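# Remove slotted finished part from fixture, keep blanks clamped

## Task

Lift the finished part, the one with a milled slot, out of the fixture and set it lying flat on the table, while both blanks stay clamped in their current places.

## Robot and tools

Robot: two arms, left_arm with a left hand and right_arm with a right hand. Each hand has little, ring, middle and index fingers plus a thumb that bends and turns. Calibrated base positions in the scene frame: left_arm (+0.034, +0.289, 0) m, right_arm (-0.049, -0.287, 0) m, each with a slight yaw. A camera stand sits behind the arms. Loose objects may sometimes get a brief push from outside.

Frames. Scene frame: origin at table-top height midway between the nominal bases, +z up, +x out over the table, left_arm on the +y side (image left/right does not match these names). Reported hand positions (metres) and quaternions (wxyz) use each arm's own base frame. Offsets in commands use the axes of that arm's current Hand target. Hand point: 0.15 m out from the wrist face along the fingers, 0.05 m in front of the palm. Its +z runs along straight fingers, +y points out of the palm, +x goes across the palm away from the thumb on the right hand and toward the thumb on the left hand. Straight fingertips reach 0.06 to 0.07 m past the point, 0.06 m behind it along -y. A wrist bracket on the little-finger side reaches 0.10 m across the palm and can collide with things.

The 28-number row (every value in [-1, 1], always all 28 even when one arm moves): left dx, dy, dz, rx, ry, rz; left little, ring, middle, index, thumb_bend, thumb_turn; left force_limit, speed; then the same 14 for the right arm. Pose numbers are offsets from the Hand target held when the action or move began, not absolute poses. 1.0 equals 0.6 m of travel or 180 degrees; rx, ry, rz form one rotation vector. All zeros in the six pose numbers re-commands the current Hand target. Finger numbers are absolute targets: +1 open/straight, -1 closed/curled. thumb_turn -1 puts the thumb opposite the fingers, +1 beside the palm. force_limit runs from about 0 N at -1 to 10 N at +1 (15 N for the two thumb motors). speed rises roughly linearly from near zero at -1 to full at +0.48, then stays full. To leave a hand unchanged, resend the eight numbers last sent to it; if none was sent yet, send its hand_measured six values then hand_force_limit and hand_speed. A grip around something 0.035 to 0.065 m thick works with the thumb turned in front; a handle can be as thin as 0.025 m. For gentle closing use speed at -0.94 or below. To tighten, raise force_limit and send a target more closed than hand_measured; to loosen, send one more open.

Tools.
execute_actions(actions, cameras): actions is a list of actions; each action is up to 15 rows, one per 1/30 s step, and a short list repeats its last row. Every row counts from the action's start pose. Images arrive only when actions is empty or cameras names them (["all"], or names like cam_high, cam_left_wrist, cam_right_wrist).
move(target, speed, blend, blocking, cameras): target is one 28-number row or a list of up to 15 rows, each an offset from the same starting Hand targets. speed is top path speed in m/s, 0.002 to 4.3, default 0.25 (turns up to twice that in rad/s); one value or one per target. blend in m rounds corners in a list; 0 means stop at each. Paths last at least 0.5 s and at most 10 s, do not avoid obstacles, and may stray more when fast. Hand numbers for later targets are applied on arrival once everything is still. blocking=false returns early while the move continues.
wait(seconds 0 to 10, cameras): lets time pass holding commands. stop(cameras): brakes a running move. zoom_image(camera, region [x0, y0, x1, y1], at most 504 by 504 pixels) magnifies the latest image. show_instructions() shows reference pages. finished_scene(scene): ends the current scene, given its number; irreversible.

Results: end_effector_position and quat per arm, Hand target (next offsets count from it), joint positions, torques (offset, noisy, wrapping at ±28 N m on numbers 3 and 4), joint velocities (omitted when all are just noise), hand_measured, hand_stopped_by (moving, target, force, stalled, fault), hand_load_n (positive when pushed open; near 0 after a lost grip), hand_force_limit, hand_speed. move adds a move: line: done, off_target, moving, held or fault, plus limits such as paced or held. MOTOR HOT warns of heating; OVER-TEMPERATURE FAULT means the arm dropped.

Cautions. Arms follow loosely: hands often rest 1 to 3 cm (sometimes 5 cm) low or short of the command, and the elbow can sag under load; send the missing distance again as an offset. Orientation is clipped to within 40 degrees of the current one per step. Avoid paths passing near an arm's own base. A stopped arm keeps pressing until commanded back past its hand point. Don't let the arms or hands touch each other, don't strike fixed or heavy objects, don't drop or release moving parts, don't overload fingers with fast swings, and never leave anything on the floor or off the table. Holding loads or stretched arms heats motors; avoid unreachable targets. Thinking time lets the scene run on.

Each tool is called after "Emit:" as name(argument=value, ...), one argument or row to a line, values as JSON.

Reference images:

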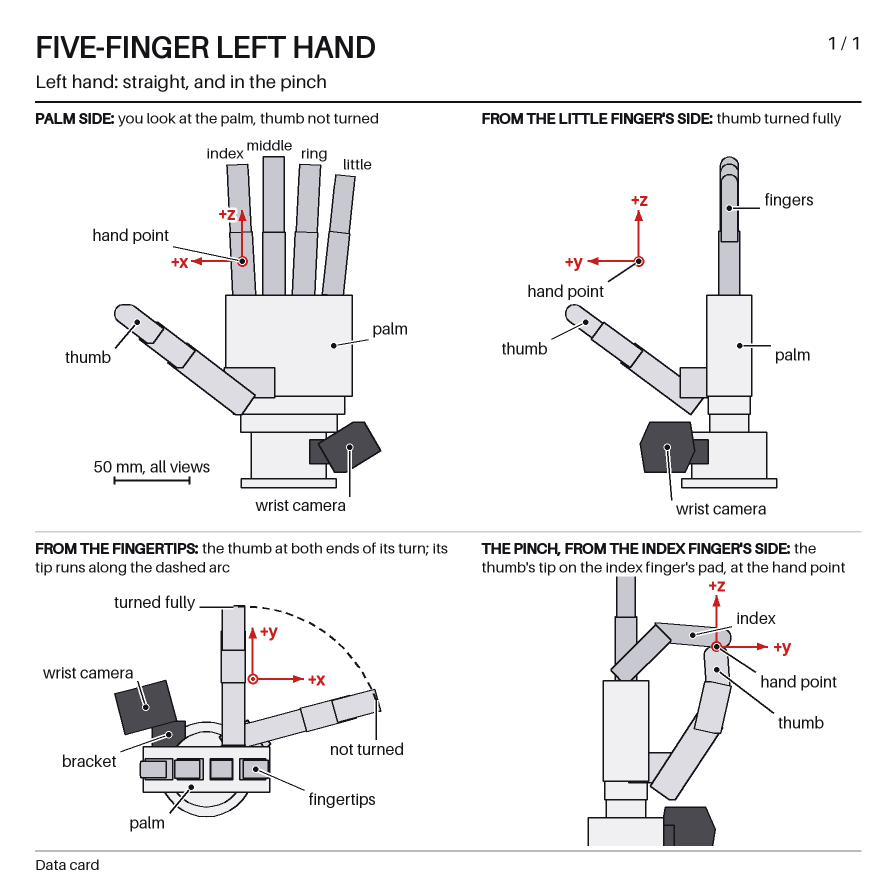

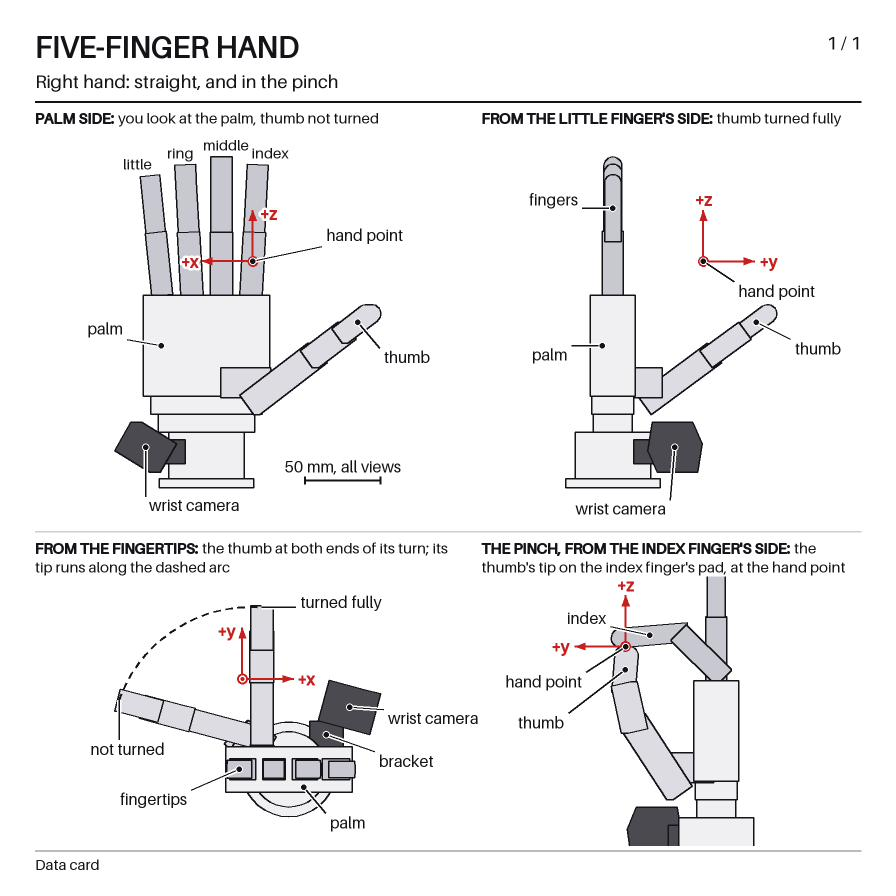

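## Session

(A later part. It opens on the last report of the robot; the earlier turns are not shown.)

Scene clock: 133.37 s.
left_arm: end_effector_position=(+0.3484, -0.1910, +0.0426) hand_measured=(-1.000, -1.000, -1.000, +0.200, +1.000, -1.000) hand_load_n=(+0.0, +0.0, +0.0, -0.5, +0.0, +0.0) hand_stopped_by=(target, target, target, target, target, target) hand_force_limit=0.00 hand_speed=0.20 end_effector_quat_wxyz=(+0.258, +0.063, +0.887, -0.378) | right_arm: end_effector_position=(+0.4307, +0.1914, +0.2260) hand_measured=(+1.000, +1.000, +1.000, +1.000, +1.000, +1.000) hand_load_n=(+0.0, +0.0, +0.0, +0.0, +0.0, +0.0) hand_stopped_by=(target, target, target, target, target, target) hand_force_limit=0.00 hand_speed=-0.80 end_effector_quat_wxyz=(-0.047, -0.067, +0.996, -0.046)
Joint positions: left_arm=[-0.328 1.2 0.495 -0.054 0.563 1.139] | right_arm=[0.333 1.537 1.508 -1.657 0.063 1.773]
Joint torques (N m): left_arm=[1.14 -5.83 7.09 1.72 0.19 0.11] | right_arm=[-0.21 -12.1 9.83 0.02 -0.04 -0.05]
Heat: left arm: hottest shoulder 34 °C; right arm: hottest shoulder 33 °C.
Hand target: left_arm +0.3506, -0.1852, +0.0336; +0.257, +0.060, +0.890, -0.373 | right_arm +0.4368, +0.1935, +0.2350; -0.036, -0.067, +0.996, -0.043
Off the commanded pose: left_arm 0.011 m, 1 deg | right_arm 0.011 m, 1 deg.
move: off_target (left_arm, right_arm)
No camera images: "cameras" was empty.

Emit:
move(
  target=[0,0,0,0,0,0,-1,-1,-1,-0.6,1,-1,-0.4,-0.8,0,0,0,0,0,0,1,1,1,1,1,1,0,-0.8],
  cameras=["cam_left_wrist","cam_right_wrist"],
  speed=0.05,
)

Emit:
zoom_image(
  camera="cam_right_wrist",
  region=[472, 220, 652, 400],
)

Scene clock: 134.63 s.
left_arm: end_effector_position=(+0.3492, -0.1924, +0.0429) hand_measured=(-1.000, -1.000, -1.000, -0.204, +1.000, -1.000) hand_load_n=(+0.0, +0.0, +0.0, +2.5, +0.0, +0.0) hand_stopped_by=(target, target, target, force, target, target) hand_force_limit=-0.40 hand_speed=-0.80 end_effector_quat_wxyz=(+0.259, +0.066, +0.886, -0.380) | right_arm: end_effector_position=(+0.4307, +0.1914, +0.2260) hand_measured=(+1.000, +1.000, +1.000, +1.000, +1.000, +1.000) hand_load_n=(+0.0, +0.0, +0.0, +0.0, +0.0, +0.0) hand_stopped_by=(target, target, target, target, target, target) hand_force_limit=0.00 hand_speed=-0.80 end_effector_quat_wxyz=(-0.047, -0.067, +0.996, -0.046)
Joint positions: left_arm=[-0.328 1.203 0.495 -0.046 0.568 1.14] | right_arm=[0.333 1.537 1.508 -1.657 0.063 1.773]
Joint torques (N m): left_arm=[1.44 -5.54 6.98 1.44 0 0.08] | right_arm=[-0.21 -12.1 9.83 0.01 -0.04 -0.04]
Heat: left arm: hottest shoulder 34 °C; right arm: hottest shoulder 33 °C.
Hand target: left_arm +0.3507, -0.1852, +0.0336; +0.257, +0.060, +0.890, -0.373 | right_arm +0.4368, +0.1935, +0.2350; -0.036, -0.067, +0.996, -0.043
Off the commanded pose: left_arm 0.012 m, 1 deg | right_arm 0.011 m, 1 deg.
move: off_target (left_arm, right_arm)
Images, in order (width x height): cam_left_wrist 672x504, cam_right_wrist 672x504.

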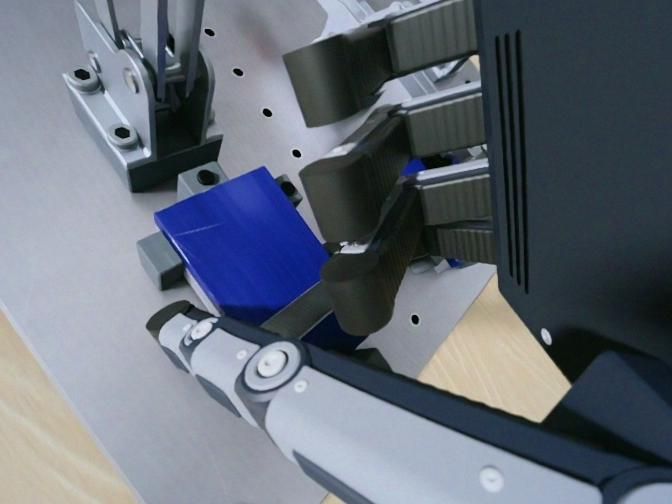

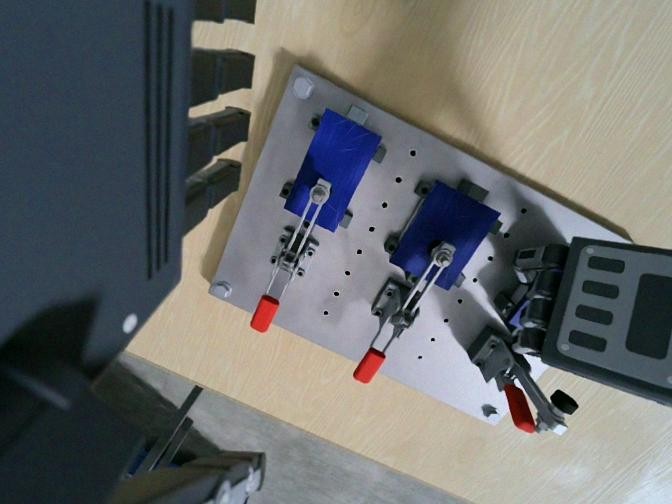

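Scaled by 2.800 from the camera's 672x504 image, which has a finer 960x720 frame.

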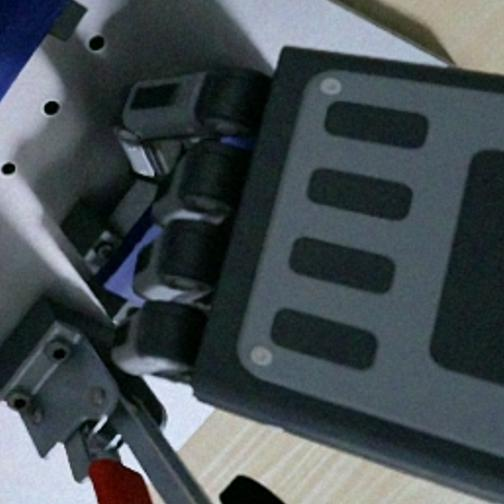

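Emit:
move(
  target=[0,0,0,0,0,0,-1,-1,-1,-0.6,0.2,-1,-0.3,-0.8,0,0,0,0,0,0,1,1,1,1,1,1,0,-0.8],
  cameras=["cam_left_wrist"],
  speed=0.05,
)

Emit:
zoom_image(
  camera="cam_left_wrist",
  region=[100, 100, 400, 400],
)

Scene clock: 135.53 s.
left_arm: end_effector_position=(+0.3492, -0.1924, +0.0429) hand_measured=(-1.000, -1.000, -1.000, -0.204, +0.882, -1.000) hand_load_n=(+0.0, +0.0, +0.0, +5.5, +6.0, -1.0) hand_stopped_by=(target, target, target, force, force, target) hand_force_limit=-0.30 hand_speed=-0.80 end_effector_quat_wxyz=(+0.259, +0.066, +0.886, -0.380) | right_arm: end_effector_position=(+0.4307, +0.1914, +0.2260) hand_measured=(+1.000, +1.000, +1.000, +1.000, +1.000, +1.000) hand_load_n=(+0.0, +0.0, +0.0, +0.0, +0.0, +0.0) hand_stopped_by=(target, target, target, target, target, target) hand_force_limit=0.00 hand_speed=-0.80 end_effector_quat_wxyz=(-0.047, -0.067, +0.996, -0.046)
Joint positions: left_arm=[-0.328 1.203 0.495 -0.046 0.568 1.14] | right_arm=[0.333 1.537 1.508 -1.657 0.063 1.773]
Joint torques (N m): left_arm=[0.73 -6.59 7.2 1.29 -0.08 0.08] | right_arm=[-0.21 -12.1 9.83 0.02 -0.04 -0.05]
Heat: left arm: hottest shoulder 34 °C; right arm: hottest shoulder 33 °C.
Hand target: left_arm +0.3507, -0.1852, +0.0336; +0.257, +0.060, +0.890, -0.373 | right_arm +0.4368, +0.1935, +0.2350; -0.036, -0.067, +0.996, -0.043
Off the commanded pose: left_arm 0.012 m, 1 deg | right_arm 0.011 m, 1 deg.
move: off_target (left_arm, right_arm)
Images, in order (width x height): cam_left_wrist 672x504.

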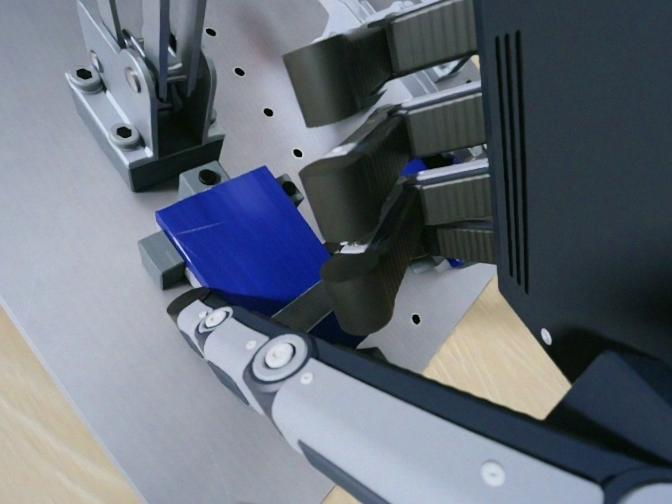

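Scaled by 1.680 from the camera's 672x504 image, which has a finer 960x720 frame.

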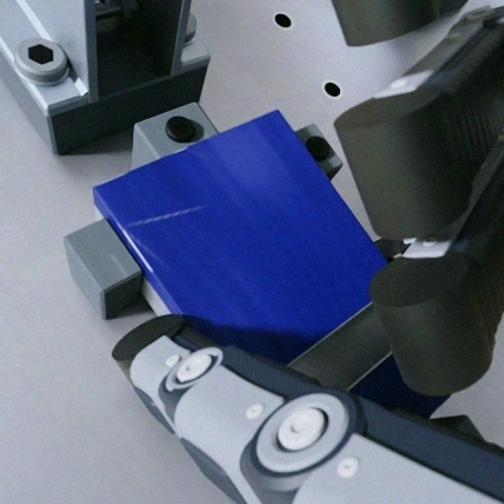

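Emit:
move(
  target=[0,0,0,0,0,0,-1,-1,-1,-0.7,0.2,-1,0.5,-0.8,0,0,0,0,0,0,1,1,1,1,1,1,0,-0.8],
  cameras=[],
  speed=0.05,
)

Scene clock: 136.37 s.
left_arm: end_effector_position=(+0.3491, -0.1924, +0.0426) hand_measured=(-1.000, -1.000, -1.000, -0.218, +0.882, -1.000) hand_load_n=(+0.0, +0.0, +0.0, +10.0, +10.0, -0.5) hand_stopped_by=(target, target, target, force, force, target) hand_force_limit=0.50 hand_speed=-0.80 end_effector_quat_wxyz=(+0.258, +0.066, +0.886, -0.380) | right_arm: end_effector_position=(+0.4307, +0.1914, +0.2260) hand_measured=(+1.000, +1.000, +1.000, +1.000, +1.000, +1.000) hand_load_n=(+0.0, +0.0, +0.0, +0.0, -0.5, +0.0) hand_stopped_by=(target, target, target, target, target, target) hand_force_limit=0.00 hand_speed=-0.80 end_effector_quat_wxyz=(-0.047, -0.067, +0.996, -0.046)
Joint positions: left_arm=[-0.328 1.204 0.495 -0.046 0.569 1.14] | right_arm=[0.333 1.537 1.508 -1.657 0.063 1.773]
Joint torques (N m): left_arm=[1.32 -6.24 6.84 1.54 -0.07 0.11] | right_arm=[-0.21 -12.1 9.84 0.02 -0.04 -0.04]
Heat: left arm: hottest shoulder 34 °C; right arm: hottest shoulder 33 °C.
Hand target: left_arm +0.3506, -0.1852, +0.0335; +0.257, +0.060, +0.890, -0.373 | right_arm +0.4368, +0.1935, +0.2350; -0.036, -0.067, +0.996, -0.043
Off the commanded pose: left_arm 0.012 m, 1 deg | right_arm 0.011 m, 1 deg.
move: off_target (left_arm, right_arm)
No camera images: "cameras" was empty.

Emit:
move(
  target=[
    [-0.0243,-0.0377,-0.0237,0,0,0,-1,-1,-1,-0.7,0.2,-1,0.5,-0.8,0,0,0,0,0,0,1,1,1,1,1,1,0,-0.8],
    [-0.0993,-0.1327,-0.1123,0,0,0,-1,-1,-1,-0.7,0.2,-1,0.5,-0.8,0,0,0,0,0,0,1,1,1,1,1,1,0,-0.8],
  ],
  cameras=["all"],
  speed=[0.04,0.08],
  blend=[0.01,0],
)

Scene clock: 139.20 s.
left_arm: end_effector_position=(+0.3347, -0.1859, +0.1244) hand_measured=(-1.000, -1.000, -1.000, -0.218, +0.880, -1.000) hand_load_n=(+0.0, +0.5, +0.0, +0.0, +0.0, +0.5) hand_stopped_by=(target, target, target, force, force, target) hand_force_limit=0.50 hand_speed=-0.80 end_effector_quat_wxyz=(+0.234, +0.056, +0.899, -0.366) | right_arm: end_effector_position=(+0.4307, +0.1914, +0.2260) hand_measured=(+1.000, +1.000, +1.000, +1.000, +1.000, +1.000) hand_load_n=(+0.0, +0.0, +0.0, +0.0, +0.0, +0.0) hand_stopped_by=(target, target, target, target, target, target) hand_force_limit=0.00 hand_speed=-0.80 end_effector_quat_wxyz=(-0.047, -0.067, +0.996, -0.046)
Joint positions: left_arm=[-0.333 1.017 0.651 -0.451 0.551 1.14] | right_arm=[0.333 1.537 1.508 -1.657 0.063 1.773]
Joint torques (N m): left_arm=[0.38 -7.47 12.77 0.66 0.22 -0.09] | right_arm=[-0.26 -12.1 9.84 0.02 -0.03 -0.05]
Heat: left arm: hottest shoulder 34 °C; right arm: hottest shoulder 33 °C.
Hand target: left_arm +0.3504, -0.1902, +0.1535; +0.257, +0.060, +0.890, -0.373 | right_arm +0.4368, +0.1935, +0.2350; -0.036, -0.067, +0.996, -0.043
Off the commanded pose: left_arm 0.033 m, 3 deg | right_arm 0.011 m, 1 deg.
move: off_target (left_arm, right_arm)

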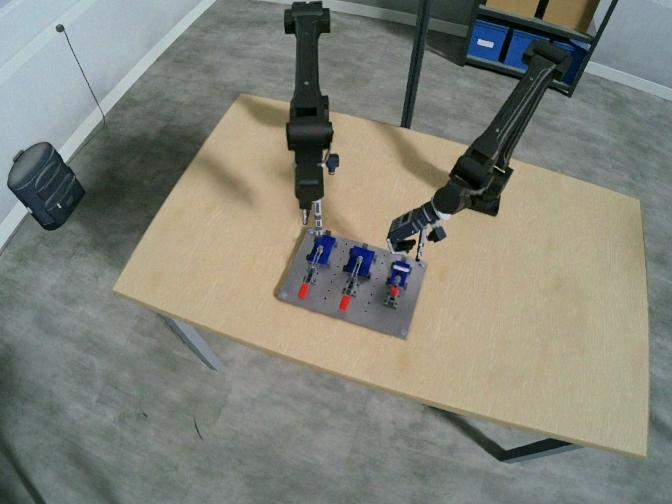

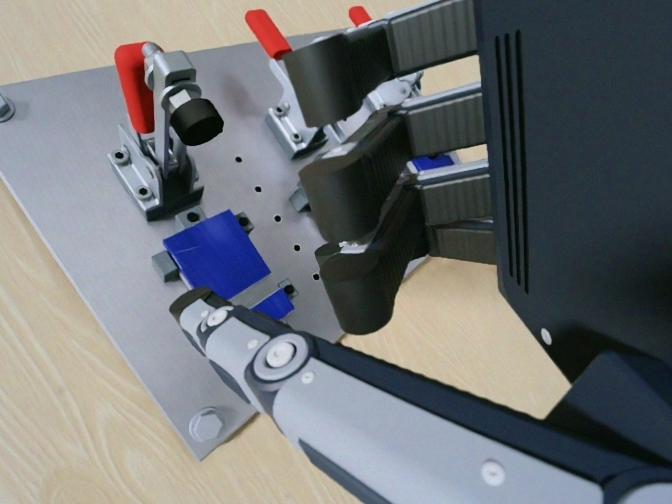

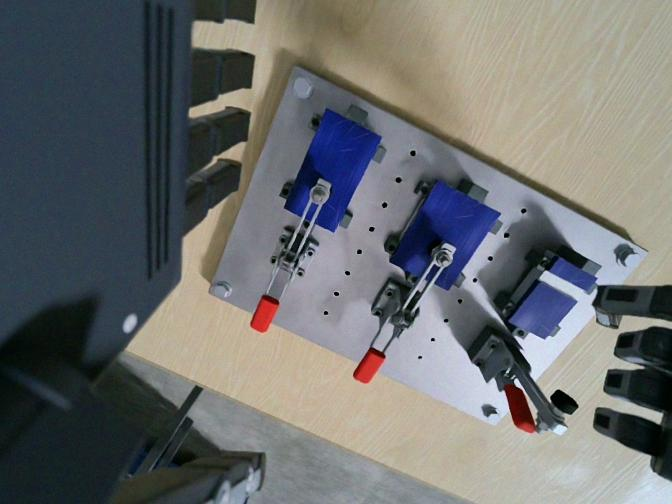

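Emit:
move(
  target=[0.0452,0.0725,0.0492,-0.0092,-0.0645,-0.0596,-1,-1,-1,0.2,1,-1,0.0,0.2,0,0,0,0,0,0,1,1,1,1,1,1,0,-0.8],
  cameras=["cam_left_wrist","cam_right_wrist"],
  speed=0.1,
)

Emit:
zoom_image(
  camera="cam_left_wrist",
  region=[100, 100, 400, 400],
)

Emit:
zoom_image(
  camera="cam_right_wrist",
  region=[472, 220, 652, 400],
)

Scene clock: 143.70 s.
left_arm: end_effector_position=(+0.3529, -0.1791, +0.0975) hand_measured=(-1.000, -1.000, -1.000, +0.200, +1.000, -1.000) hand_load_n=(+0.0, +0.5, +0.0, +0.0, +0.0, +0.0) hand_stopped_by=(target, target, target, target, target, target) hand_force_limit=0.00 hand_speed=0.20 end_effector_quat_wxyz=(+0.311, -0.064, +0.867, -0.384) | right_arm: end_effector_position=(+0.4307, +0.1914, +0.2260) hand_measured=(+1.000, +1.000, +1.000, +1.000, +1.000, +1.000) hand_load_n=(+0.0, +0.0, +0.0, +0.0, +0.0, +0.0) hand_stopped_by=(target, target, target, target, target, target) hand_force_limit=0.00 hand_speed=-0.80 end_effector_quat_wxyz=(-0.047, -0.067, +0.996, -0.046)
Joint positions: left_arm=[-0.333 1.012 0.487 -0.068 0.411 0.871] | right_arm=[0.333 1.537 1.508 -1.657 0.063 1.773]
Joint torques (N m): left_arm=[-0.32 -5.01 8.27 1.99 -0.03 -0.13] | right_arm=[-0.26 -12.1 9.84 0.03 -0.03 -0.05]
Heat: left arm: hottest shoulder 34 °C; right arm: hottest shoulder 33 °C.
Hand target: left_arm +0.3522, -0.1820, +0.0951; +0.310, -0.065, +0.866, -0.387 | right_arm +0.4368, +0.1935, +0.2350; -0.036, -0.067, +0.996, -0.043
Off the commanded pose: left_arm 0.004 m, 0 deg | right_arm 0.011 m, 1 deg.
move: off_target (right_arm)
Images, in order (width x height): cam_left_wrist 672x504, cam_right_wrist 672x504.

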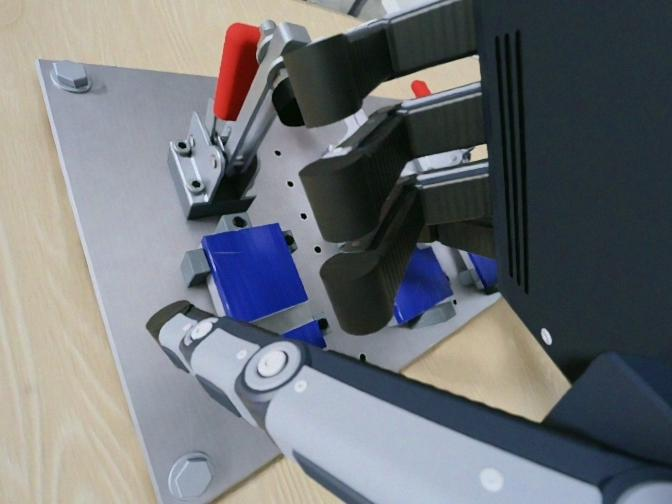

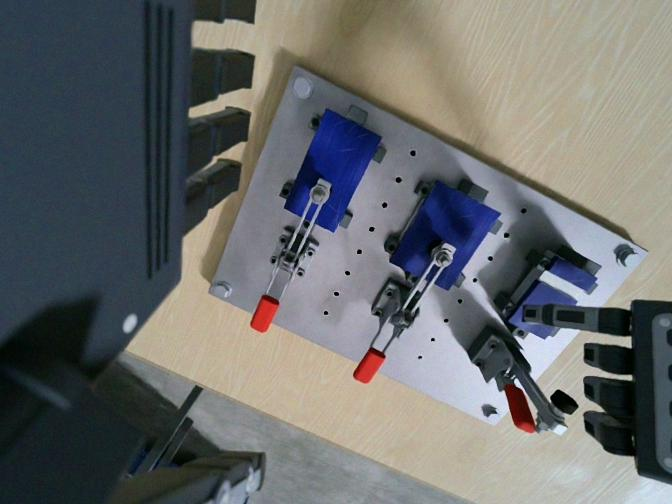

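Scaled by 1.680 from the camera's 672x504 image, which has a finer 960x720 frame.

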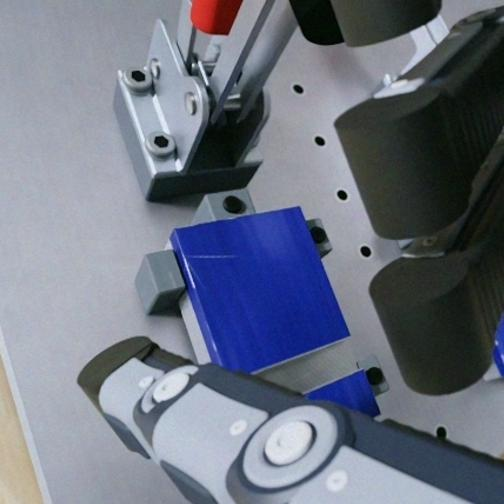

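Scaled by 2.800 from the camera's 672x504 image, which has a finer 960x720 frame.

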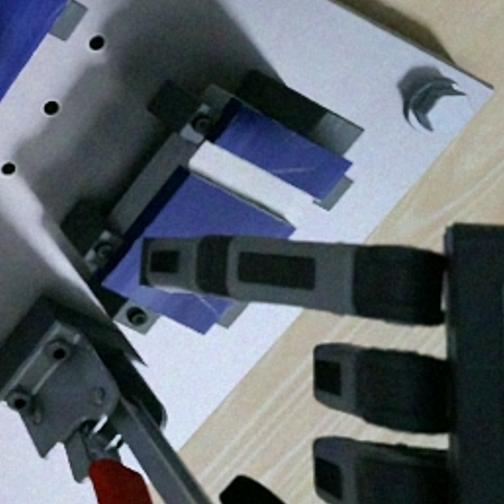

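Emit:
move(
  target=[0.0352,0.0428,0.038,0,0,0,-1,-1,-1,0.05,1,-1,0.0,0.2,0,0,0,0,0,0,1,1,1,1,1,1,0,-0.8],
  cameras=["cam_left_wrist","cam_right_wrist"],
  speed=0.08,
)

Emit:
zoom_image(
  camera="cam_left_wrist",
  region=[100, 100, 400, 400],
)

Emit:
zoom_image(
  camera="cam_right_wrist",
  region=[472, 220, 652, 400],
)

Scene clock: 146.00 s.
left_arm: end_effector_position=(+0.3595, -0.1842, +0.0745) hand_measured=(-1.000, -1.000, -1.000, +0.050, +1.000, -1.000) hand_load_n=(-1.0, +0.0, +0.0, +0.0, +0.0, +0.0) hand_stopped_by=(target, target, target, target, target, target) hand_force_limit=0.00 hand_speed=0.20 end_effector_quat_wxyz=(+0.330, -0.056, +0.857, -0.392) | right_arm: end_effector_position=(+0.4307, +0.1914, +0.2260) hand_measured=(+1.000, +1.000, +1.000, +1.000, +1.000, +1.000) hand_load_n=(+0.0, +0.0, +0.0, -0.5, +0.5, +0.0) hand_stopped_by=(target, target, target, target, target, target) hand_force_limit=0.00 hand_speed=-0.80 end_effector_quat_wxyz=(-0.047, -0.067, +0.996, -0.046)
Joint positions: left_arm=[-0.342 1.086 0.429 0.113 0.404 0.868] | right_arm=[0.333 1.537 1.508 -1.657 0.063 1.773]
Joint torques (N m): left_arm=[-1.67 -4.37 7.17 1.44 -0.24 -0.16] | right_arm=[-0.21 -12.1 9.83 0.02 -0.04 -0.05]
Heat: left arm: hottest shoulder 33 °C; right arm: hottest shoulder 33 °C.
Hand target: left_arm +0.3521, -0.1858, +0.0550; +0.310, -0.065, +0.866, -0.387 | right_arm +0.4368, +0.1935, +0.2350; -0.036, -0.067, +0.996, -0.043
Off the commanded pose: left_arm 0.021 m, 3 deg | right_arm 0.011 m, 1 deg.
move: off_target (left_arm, right_arm)
Images, in order (width x height): cam_left_wrist 672x504, cam_right_wrist 672x504.

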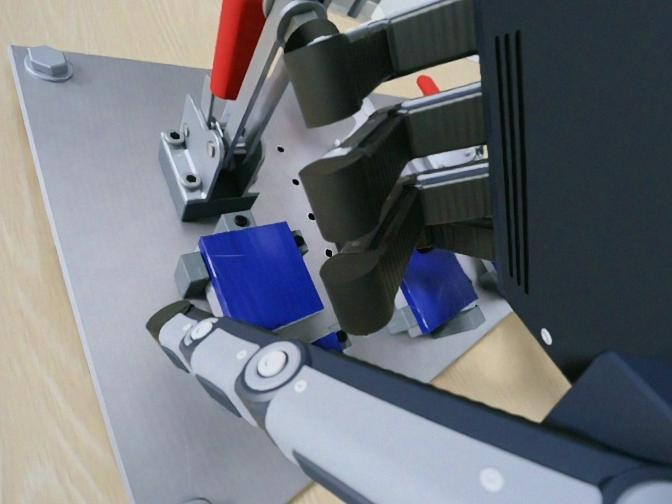

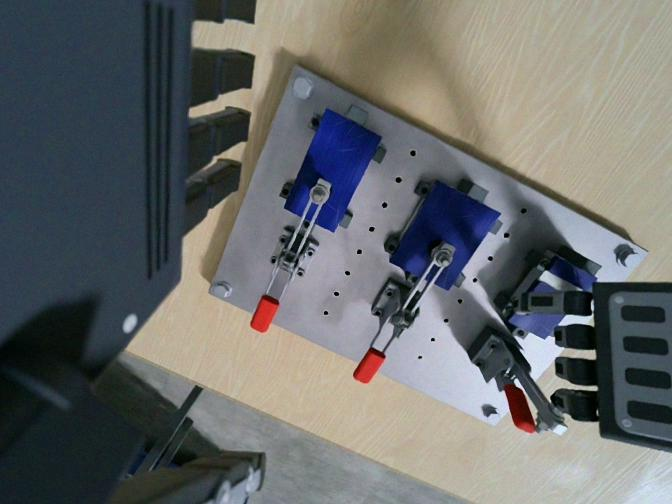

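Scaled by 1.680 from the camera's 672x504 image, which has a finer 960x720 frame.

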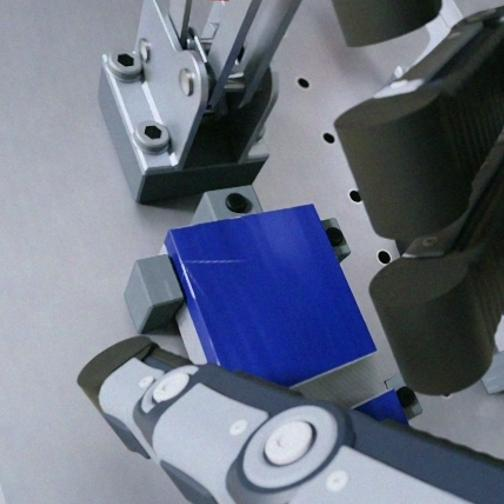

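Scaled by 2.800 from the camera's 672x504 image, which has a finer 960x720 frame.

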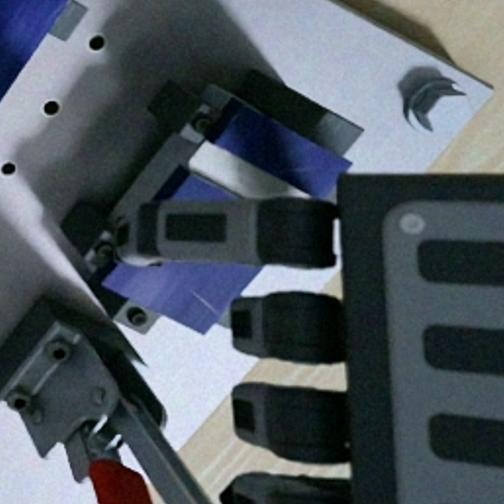

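Emit:
move(
  target=[-0.0385,-0.0528,-0.0367,-0.0006,0.0602,0.0567,-1,-1,-1,0.15,1,-0.77,0.0,0.2,0,0,0,0,0,0,1,1,1,1,1,1,0,-0.8],
  cameras=["cam_left_wrist","cam_right_wrist"],
  speed=0.1,
)

Emit:
zoom_image(
  camera="cam_left_wrist",
  region=[100, 50, 400, 350],
)

Emit:
zoom_image(
  camera="cam_right_wrist",
  region=[472, 220, 652, 400],
)

Scene clock: 151.40 s.
left_arm: end_effector_position=(+0.3329, -0.1833, +0.0743) hand_measured=(-1.000, -1.000, -1.000, +0.150, +1.000, -0.770) hand_load_n=(+0.0, +0.0, +0.0, +0.0, +0.0, +0.0) hand_stopped_by=(target, target, target, target, target, target) hand_force_limit=0.00 hand_speed=0.20 end_effector_quat_wxyz=(+0.236, +0.042, +0.903, -0.357) | right_arm: end_effector_position=(+0.4307, +0.1914, +0.2260) hand_measured=(+1.000, +1.000, +1.000, +1.000, +1.000, +1.000) hand_load_n=(+0.0, +0.0, +0.0, +0.0, +0.0, +0.0) hand_stopped_by=(target, target, target, target, target, target) hand_force_limit=0.00 hand_speed=-0.80 end_effector_quat_wxyz=(-0.047, -0.067, +0.996, -0.046)
Joint positions: left_arm=[-0.342 1.086 0.552 -0.282 0.515 1.113] | right_arm=[0.333 1.537 1.508 -1.657 0.063 1.773]
Joint torques (N m): left_arm=[0.73 -7.53 11.9 0.54 0.2 0.07] | right_arm=[-0.26 -12.1 9.84 0.02 -0.04 -0.04]
Heat: left arm: hottest shoulder 33 °C; right arm: hottest shoulder 33 °C.
Hand target: left_arm +0.3535, -0.1858, +0.0998; +0.260, +0.048, +0.894, -0.361 | right_arm +0.4368, +0.1935, +0.2350; -0.036, -0.067, +0.996, -0.043
Off the commanded pose: left_arm 0.033 m, 3 deg | right_arm 0.011 m, 1 deg.
move: off_target (left_arm, right_arm)
Images, in order (width x height): cam_left_wrist 672x504, cam_right_wrist 672x504.

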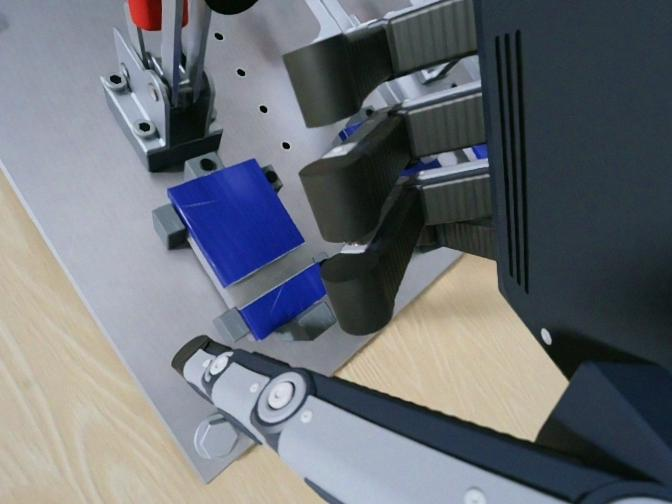

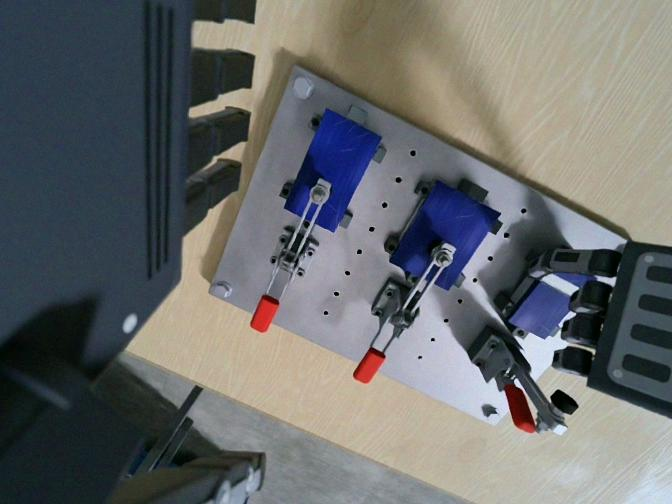

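Scaled by 1.680 from the camera's 672x504 image, which has a finer 960x720 frame.

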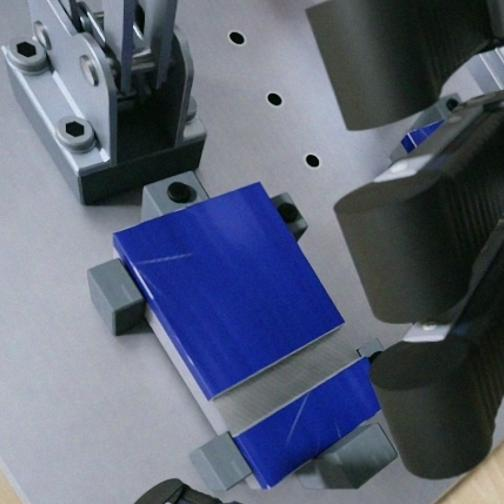

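Scaled by 2.800 from the camera's 672x504 image, which has a finer 960x720 frame.

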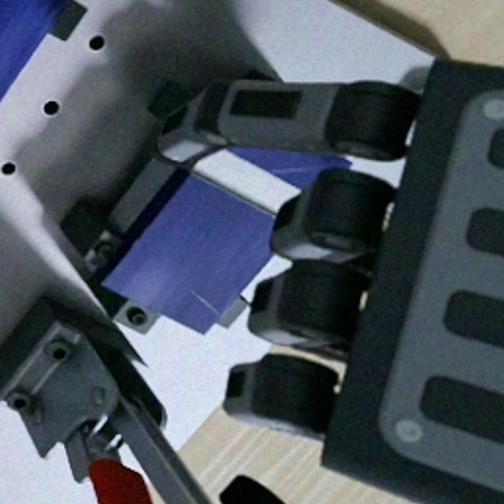

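Emit:
move(
  target=[0,0,0,0,0,0,-1,-1,-1,0.15,1,-0.77,0.0,0.2,0,0,0,0,0,0,1,1,1,1,1,1,0,-0.8],
  cameras=["cam_left_wrist"],
  speed=0.1,
)

Emit:
zoom_image(
  camera="cam_left_wrist",
  region=[100, 100, 400, 400],
)

Scene clock: 152.13 s.
left_arm: end_effector_position=(+0.3329, -0.1832, +0.0743) hand_measured=(-1.000, -1.000, -1.000, +0.150, +1.000, -0.770) hand_load_n=(+0.0, +0.0, +0.0, +0.0, +0.0, +0.0) hand_stopped_by=(target, target, target, target, target, target) hand_force_limit=0.00 hand_speed=0.20 end_effector_quat_wxyz=(+0.236, +0.042, +0.903, -0.357) | right_arm: end_effector_position=(+0.4307, +0.1914, +0.2260) hand_measured=(+1.000, +1.000, +1.000, +1.000, +1.000, +1.000) hand_load_n=(+0.0, +0.0, +0.0, +0.0, +0.0, +0.0) hand_stopped_by=(target, target, target, target, target, target) hand_force_limit=0.00 hand_speed=-0.80 end_effector_quat_wxyz=(-0.047, -0.067, +0.996, -0.046)
Joint positions: left_arm=[-0.342 1.086 0.552 -0.282 0.515 1.113] | right_arm=[0.333 1.537 1.508 -1.657 0.063 1.773]
Joint torques (N m): left_arm=[0.73 -7.18 12.15 0.5 0.23 0.08] | right_arm=[-0.26 -12.04 9.83 0.02 -0.04 -0.05]
Heat: left arm: hottest elbow 34 °C; right arm: hottest shoulder 33 °C.
Hand target: left_arm +0.3535, -0.1858, +0.0998; +0.260, +0.048, +0.894, -0.361 | right_arm +0.4368, +0.1935, +0.2350; -0.036, -0.067, +0.996, -0.043
Off the commanded pose: left_arm 0.033 m, 3 deg | right_arm 0.011 m, 1 deg.
move: off_target (left_arm, right_arm)
Images, in order (width x height): cam_left_wrist 672x504.

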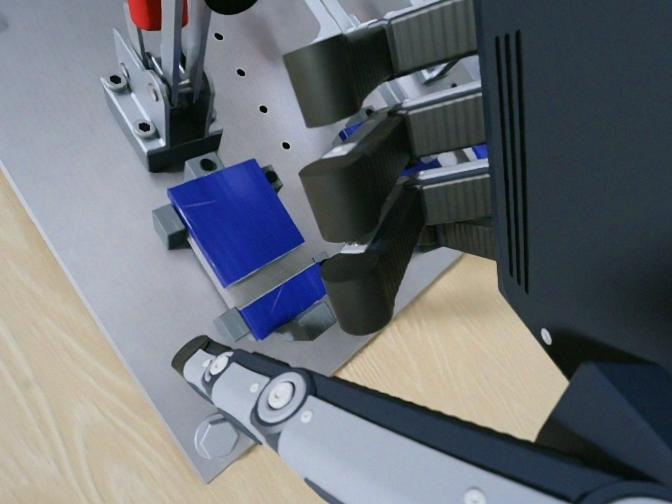

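Scaled by 1.680 from the camera's 672x504 image, which has a finer 960x720 frame.

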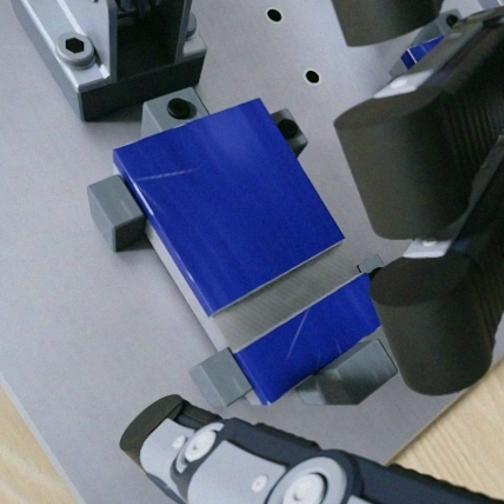

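Emit:
move(
  target=[-0.0333,-0.0414,-0.0402,0,0,0,-1,-1,-1,0.15,1,-0.77,0.0,0.2,0,0,0,0,0,0,1,1,1,1,1,1,0,-0.8],
  cameras=[],
  speed=0.1,
)

Scene clock: 153.80 s.
left_arm: end_effector_position=(+0.3356, -0.1842, +0.1124) hand_measured=(-1.000, -1.000, -1.000, +0.150, +1.000, -0.770) hand_load_n=(+0.0, +0.0, +0.0, +0.0, +0.0, +0.0) hand_stopped_by=(target, target, target, target, target, target) hand_force_limit=0.00 hand_speed=0.20 end_effector_quat_wxyz=(+0.236, +0.042, +0.903, -0.357) | right_arm: end_effector_position=(+0.4307, +0.1914, +0.2260) hand_measured=(+1.000, +1.000, +1.000, +1.000, +1.000, +1.000) hand_load_n=(+0.0, +0.0, +0.0, -0.5, +0.0, +0.0) hand_stopped_by=(target, target, target, target, target, target) hand_force_limit=0.00 hand_speed=-0.80 end_effector_quat_wxyz=(-0.047, -0.067, +0.996, -0.046)
Joint positions: left_arm=[-0.342 1.032 0.631 -0.416 0.515 1.113] | right_arm=[0.333 1.537 1.508 -1.657 0.063 1.773]
Joint torques (N m): left_arm=[0.09 -8.76 12.33 0.7 0.22 0.06] | right_arm=[-0.21 -12.1 9.85 0.02 -0.04 -0.05]
Heat: left arm: hottest elbow 34 °C; right arm: hottest shoulder 33 °C.
Hand target: left_arm +0.3535, -0.1858, +0.1399; +0.260, +0.048, +0.894, -0.361 | right_arm +0.4368, +0.1935, +0.2350; -0.036, -0.067, +0.996, -0.043
Off the commanded pose: left_arm 0.033 m, 3 deg | right_arm 0.011 m, 1 deg.
move: off_target (left_arm, right_arm)
No camera images: "cameras" was empty.

Emit:
move(
  target=[0.0595,0.0778,0.0692,0,0,0,-1,-1,-1,0.15,1,-0.77,0.0,0.2,0,0,0,0,0,0,1,1,1,1,1,1,0,-0.8],
  cameras=["cam_left_wrist","cam_right_wrist"],
  speed=0.08,
)

Emit:
zoom_image(
  camera="cam_right_wrist",
  region=[472, 220, 652, 400],
)

Scene clock: 155.77 s.
left_arm: end_effector_position=(+0.3493, -0.1882, +0.0749) hand_measured=(-1.000, -1.000, -1.000, +0.150, +1.000, -0.770) hand_load_n=(+0.0, +0.0, +0.0, +0.0, +0.0, +0.0) hand_stopped_by=(target, target, target, target, target, target) hand_force_limit=0.00 hand_speed=0.20 end_effector_quat_wxyz=(+0.259, +0.051, +0.893, -0.365) | right_arm: end_effector_position=(+0.4307, +0.1914, +0.2260) hand_measured=(+1.000, +1.000, +1.000, +1.000, +1.000, +1.000) hand_load_n=(+0.0, +0.0, +0.0, +0.0, +0.0, +0.0) hand_stopped_by=(target, target, target, target, target, target) hand_force_limit=0.00 hand_speed=-0.80 end_effector_quat_wxyz=(-0.047, -0.067, +0.996, -0.046)
Joint positions: left_arm=[-0.337 1.118 0.551 -0.197 0.522 1.121] | right_arm=[0.333 1.537 1.508 -1.657 0.063 1.773]
Joint torques (N m): left_arm=[1.32 -5.77 7.95 1.52 0.21 0.05] | right_arm=[-0.21 -12.16 9.84 0.02 -0.04 -0.05]
Heat: left arm: hottest elbow 34 °C; right arm: hottest shoulder 33 °C.
Hand target: left_arm +0.3536, -0.1831, +0.0680; +0.260, +0.048, +0.894, -0.361 | right_arm +0.4368, +0.1935, +0.2350; -0.036, -0.067, +0.996, -0.043
Off the commanded pose: left_arm 0.010 m, 1 deg | right_arm 0.011 m, 1 deg.
move: off_target (right_arm)
Images, in order (width x height): cam_left_wrist 672x504, cam_right_wrist 672x504.

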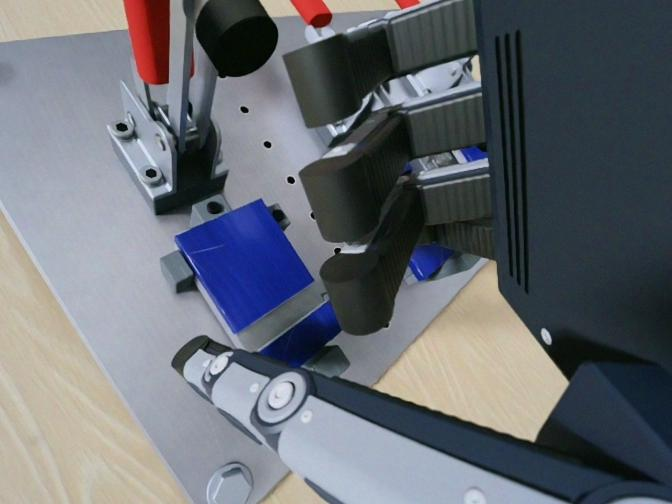

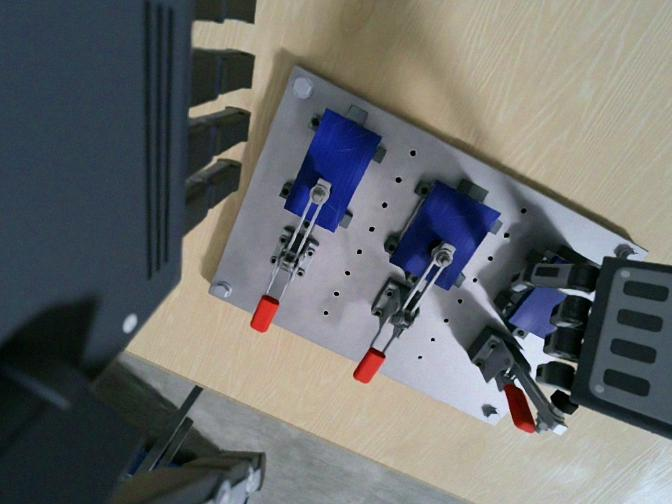

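Scaled by 2.800 from the camera's 672x504 image, which has a finer 960x720 frame.

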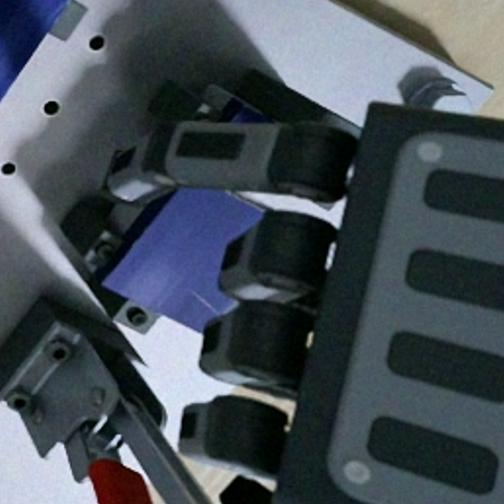

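Emit:
move(
  target=[0.0165,0.036,0.0293,0,0,0,-1,-1,-1,0.15,1,-0.77,0.0,0.2,0,0,0,0,0,0,1,1,1,1,1,1,0,-0.8],
  cameras=["cam_left_wrist","cam_right_wrist"],
  speed=0.05,
)

Emit:
zoom_image(
  camera="cam_left_wrist",
  region=[100, 100, 400, 400],
)

Emit:
zoom_image(
  camera="cam_right_wrist",
  region=[472, 220, 652, 400],
)

Scene clock: 157.27 s.
left_arm: end_effector_position=(+0.3551, -0.1855, +0.0464) hand_measured=(-1.000, -1.000, -1.000, +0.150, +1.000, -0.770) hand_load_n=(+0.0, +0.0, +0.0, +0.0, +0.0, +0.0) hand_stopped_by=(target, target, target, target, target, target) hand_force_limit=0.00 hand_speed=0.20 end_effector_quat_wxyz=(+0.260, +0.051, +0.893, -0.365) | right_arm: end_effector_position=(+0.4307, +0.1914, +0.2260) hand_measured=(+1.000, +1.000, +1.000, +1.000, +1.000, +1.000) hand_load_n=(+0.0, -0.5, +0.0, +0.0, +0.0, +0.0) hand_stopped_by=(target, target, target, target, target, target) hand_force_limit=0.00 hand_speed=-0.80 end_effector_quat_wxyz=(-0.047, -0.067, +0.996, -0.046)
Joint positions: left_arm=[-0.323 1.199 0.518 -0.087 0.533 1.133] | right_arm=[0.333 1.537 1.508 -1.657 0.063 1.773]
Joint torques (N m): left_arm=[0.91 -6.42 7.51 1.74 0.19 0.08] | right_arm=[-0.26 -12.1 9.84 0.02 -0.04 -0.04]
Heat: left arm: hottest elbow 34 °C; right arm: hottest shoulder 33 °C.
Hand target: left_arm +0.3584, -0.1800, +0.0389; +0.260, +0.048, +0.894, -0.361 | right_arm +0.4368, +0.1935, +0.2350; -0.036, -0.067, +0.996, -0.043
Off the commanded pose: left_arm 0.010 m, 1 deg | right_arm 0.011 m, 1 deg.
move: off_target (right_arm)
Images, in order (width x height): cam_left_wrist 672x504, cam_right_wrist 672x504.

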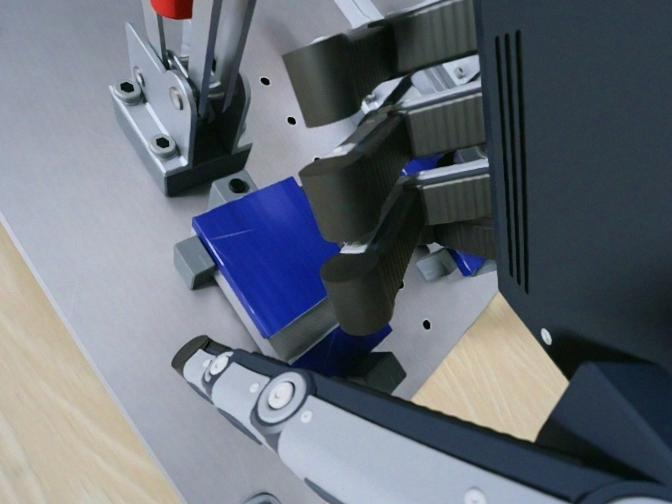

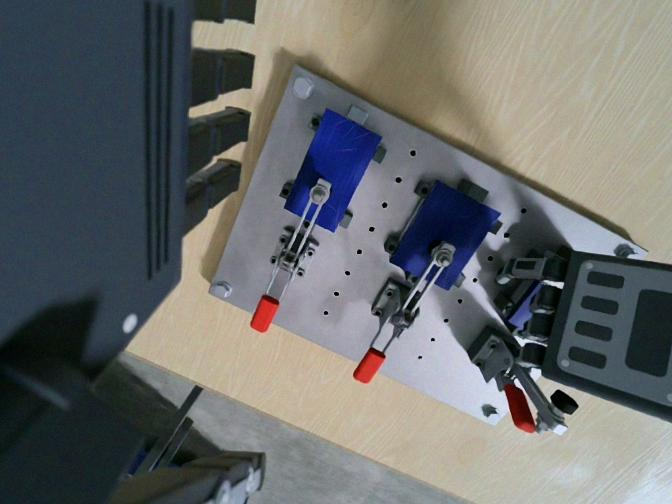

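Scaled by 1.680 from the camera's 672x504 image, which has a finer 960x720 frame.

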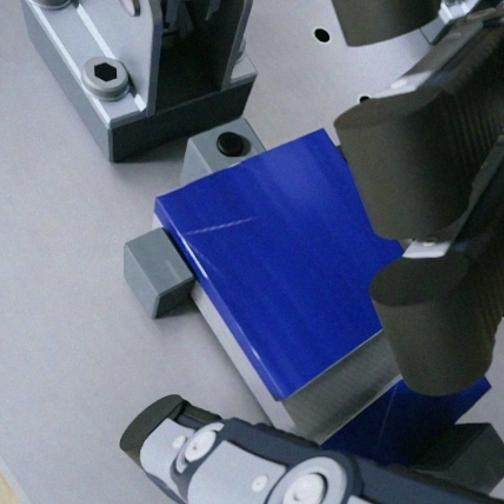

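Scaled by 2.800 from the camera's 672x504 image, which has a finer 960x720 frame.

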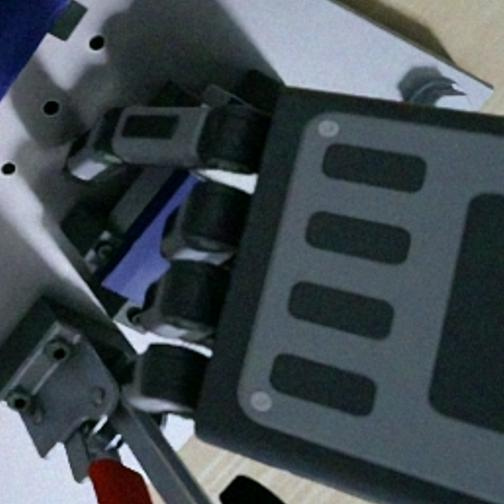

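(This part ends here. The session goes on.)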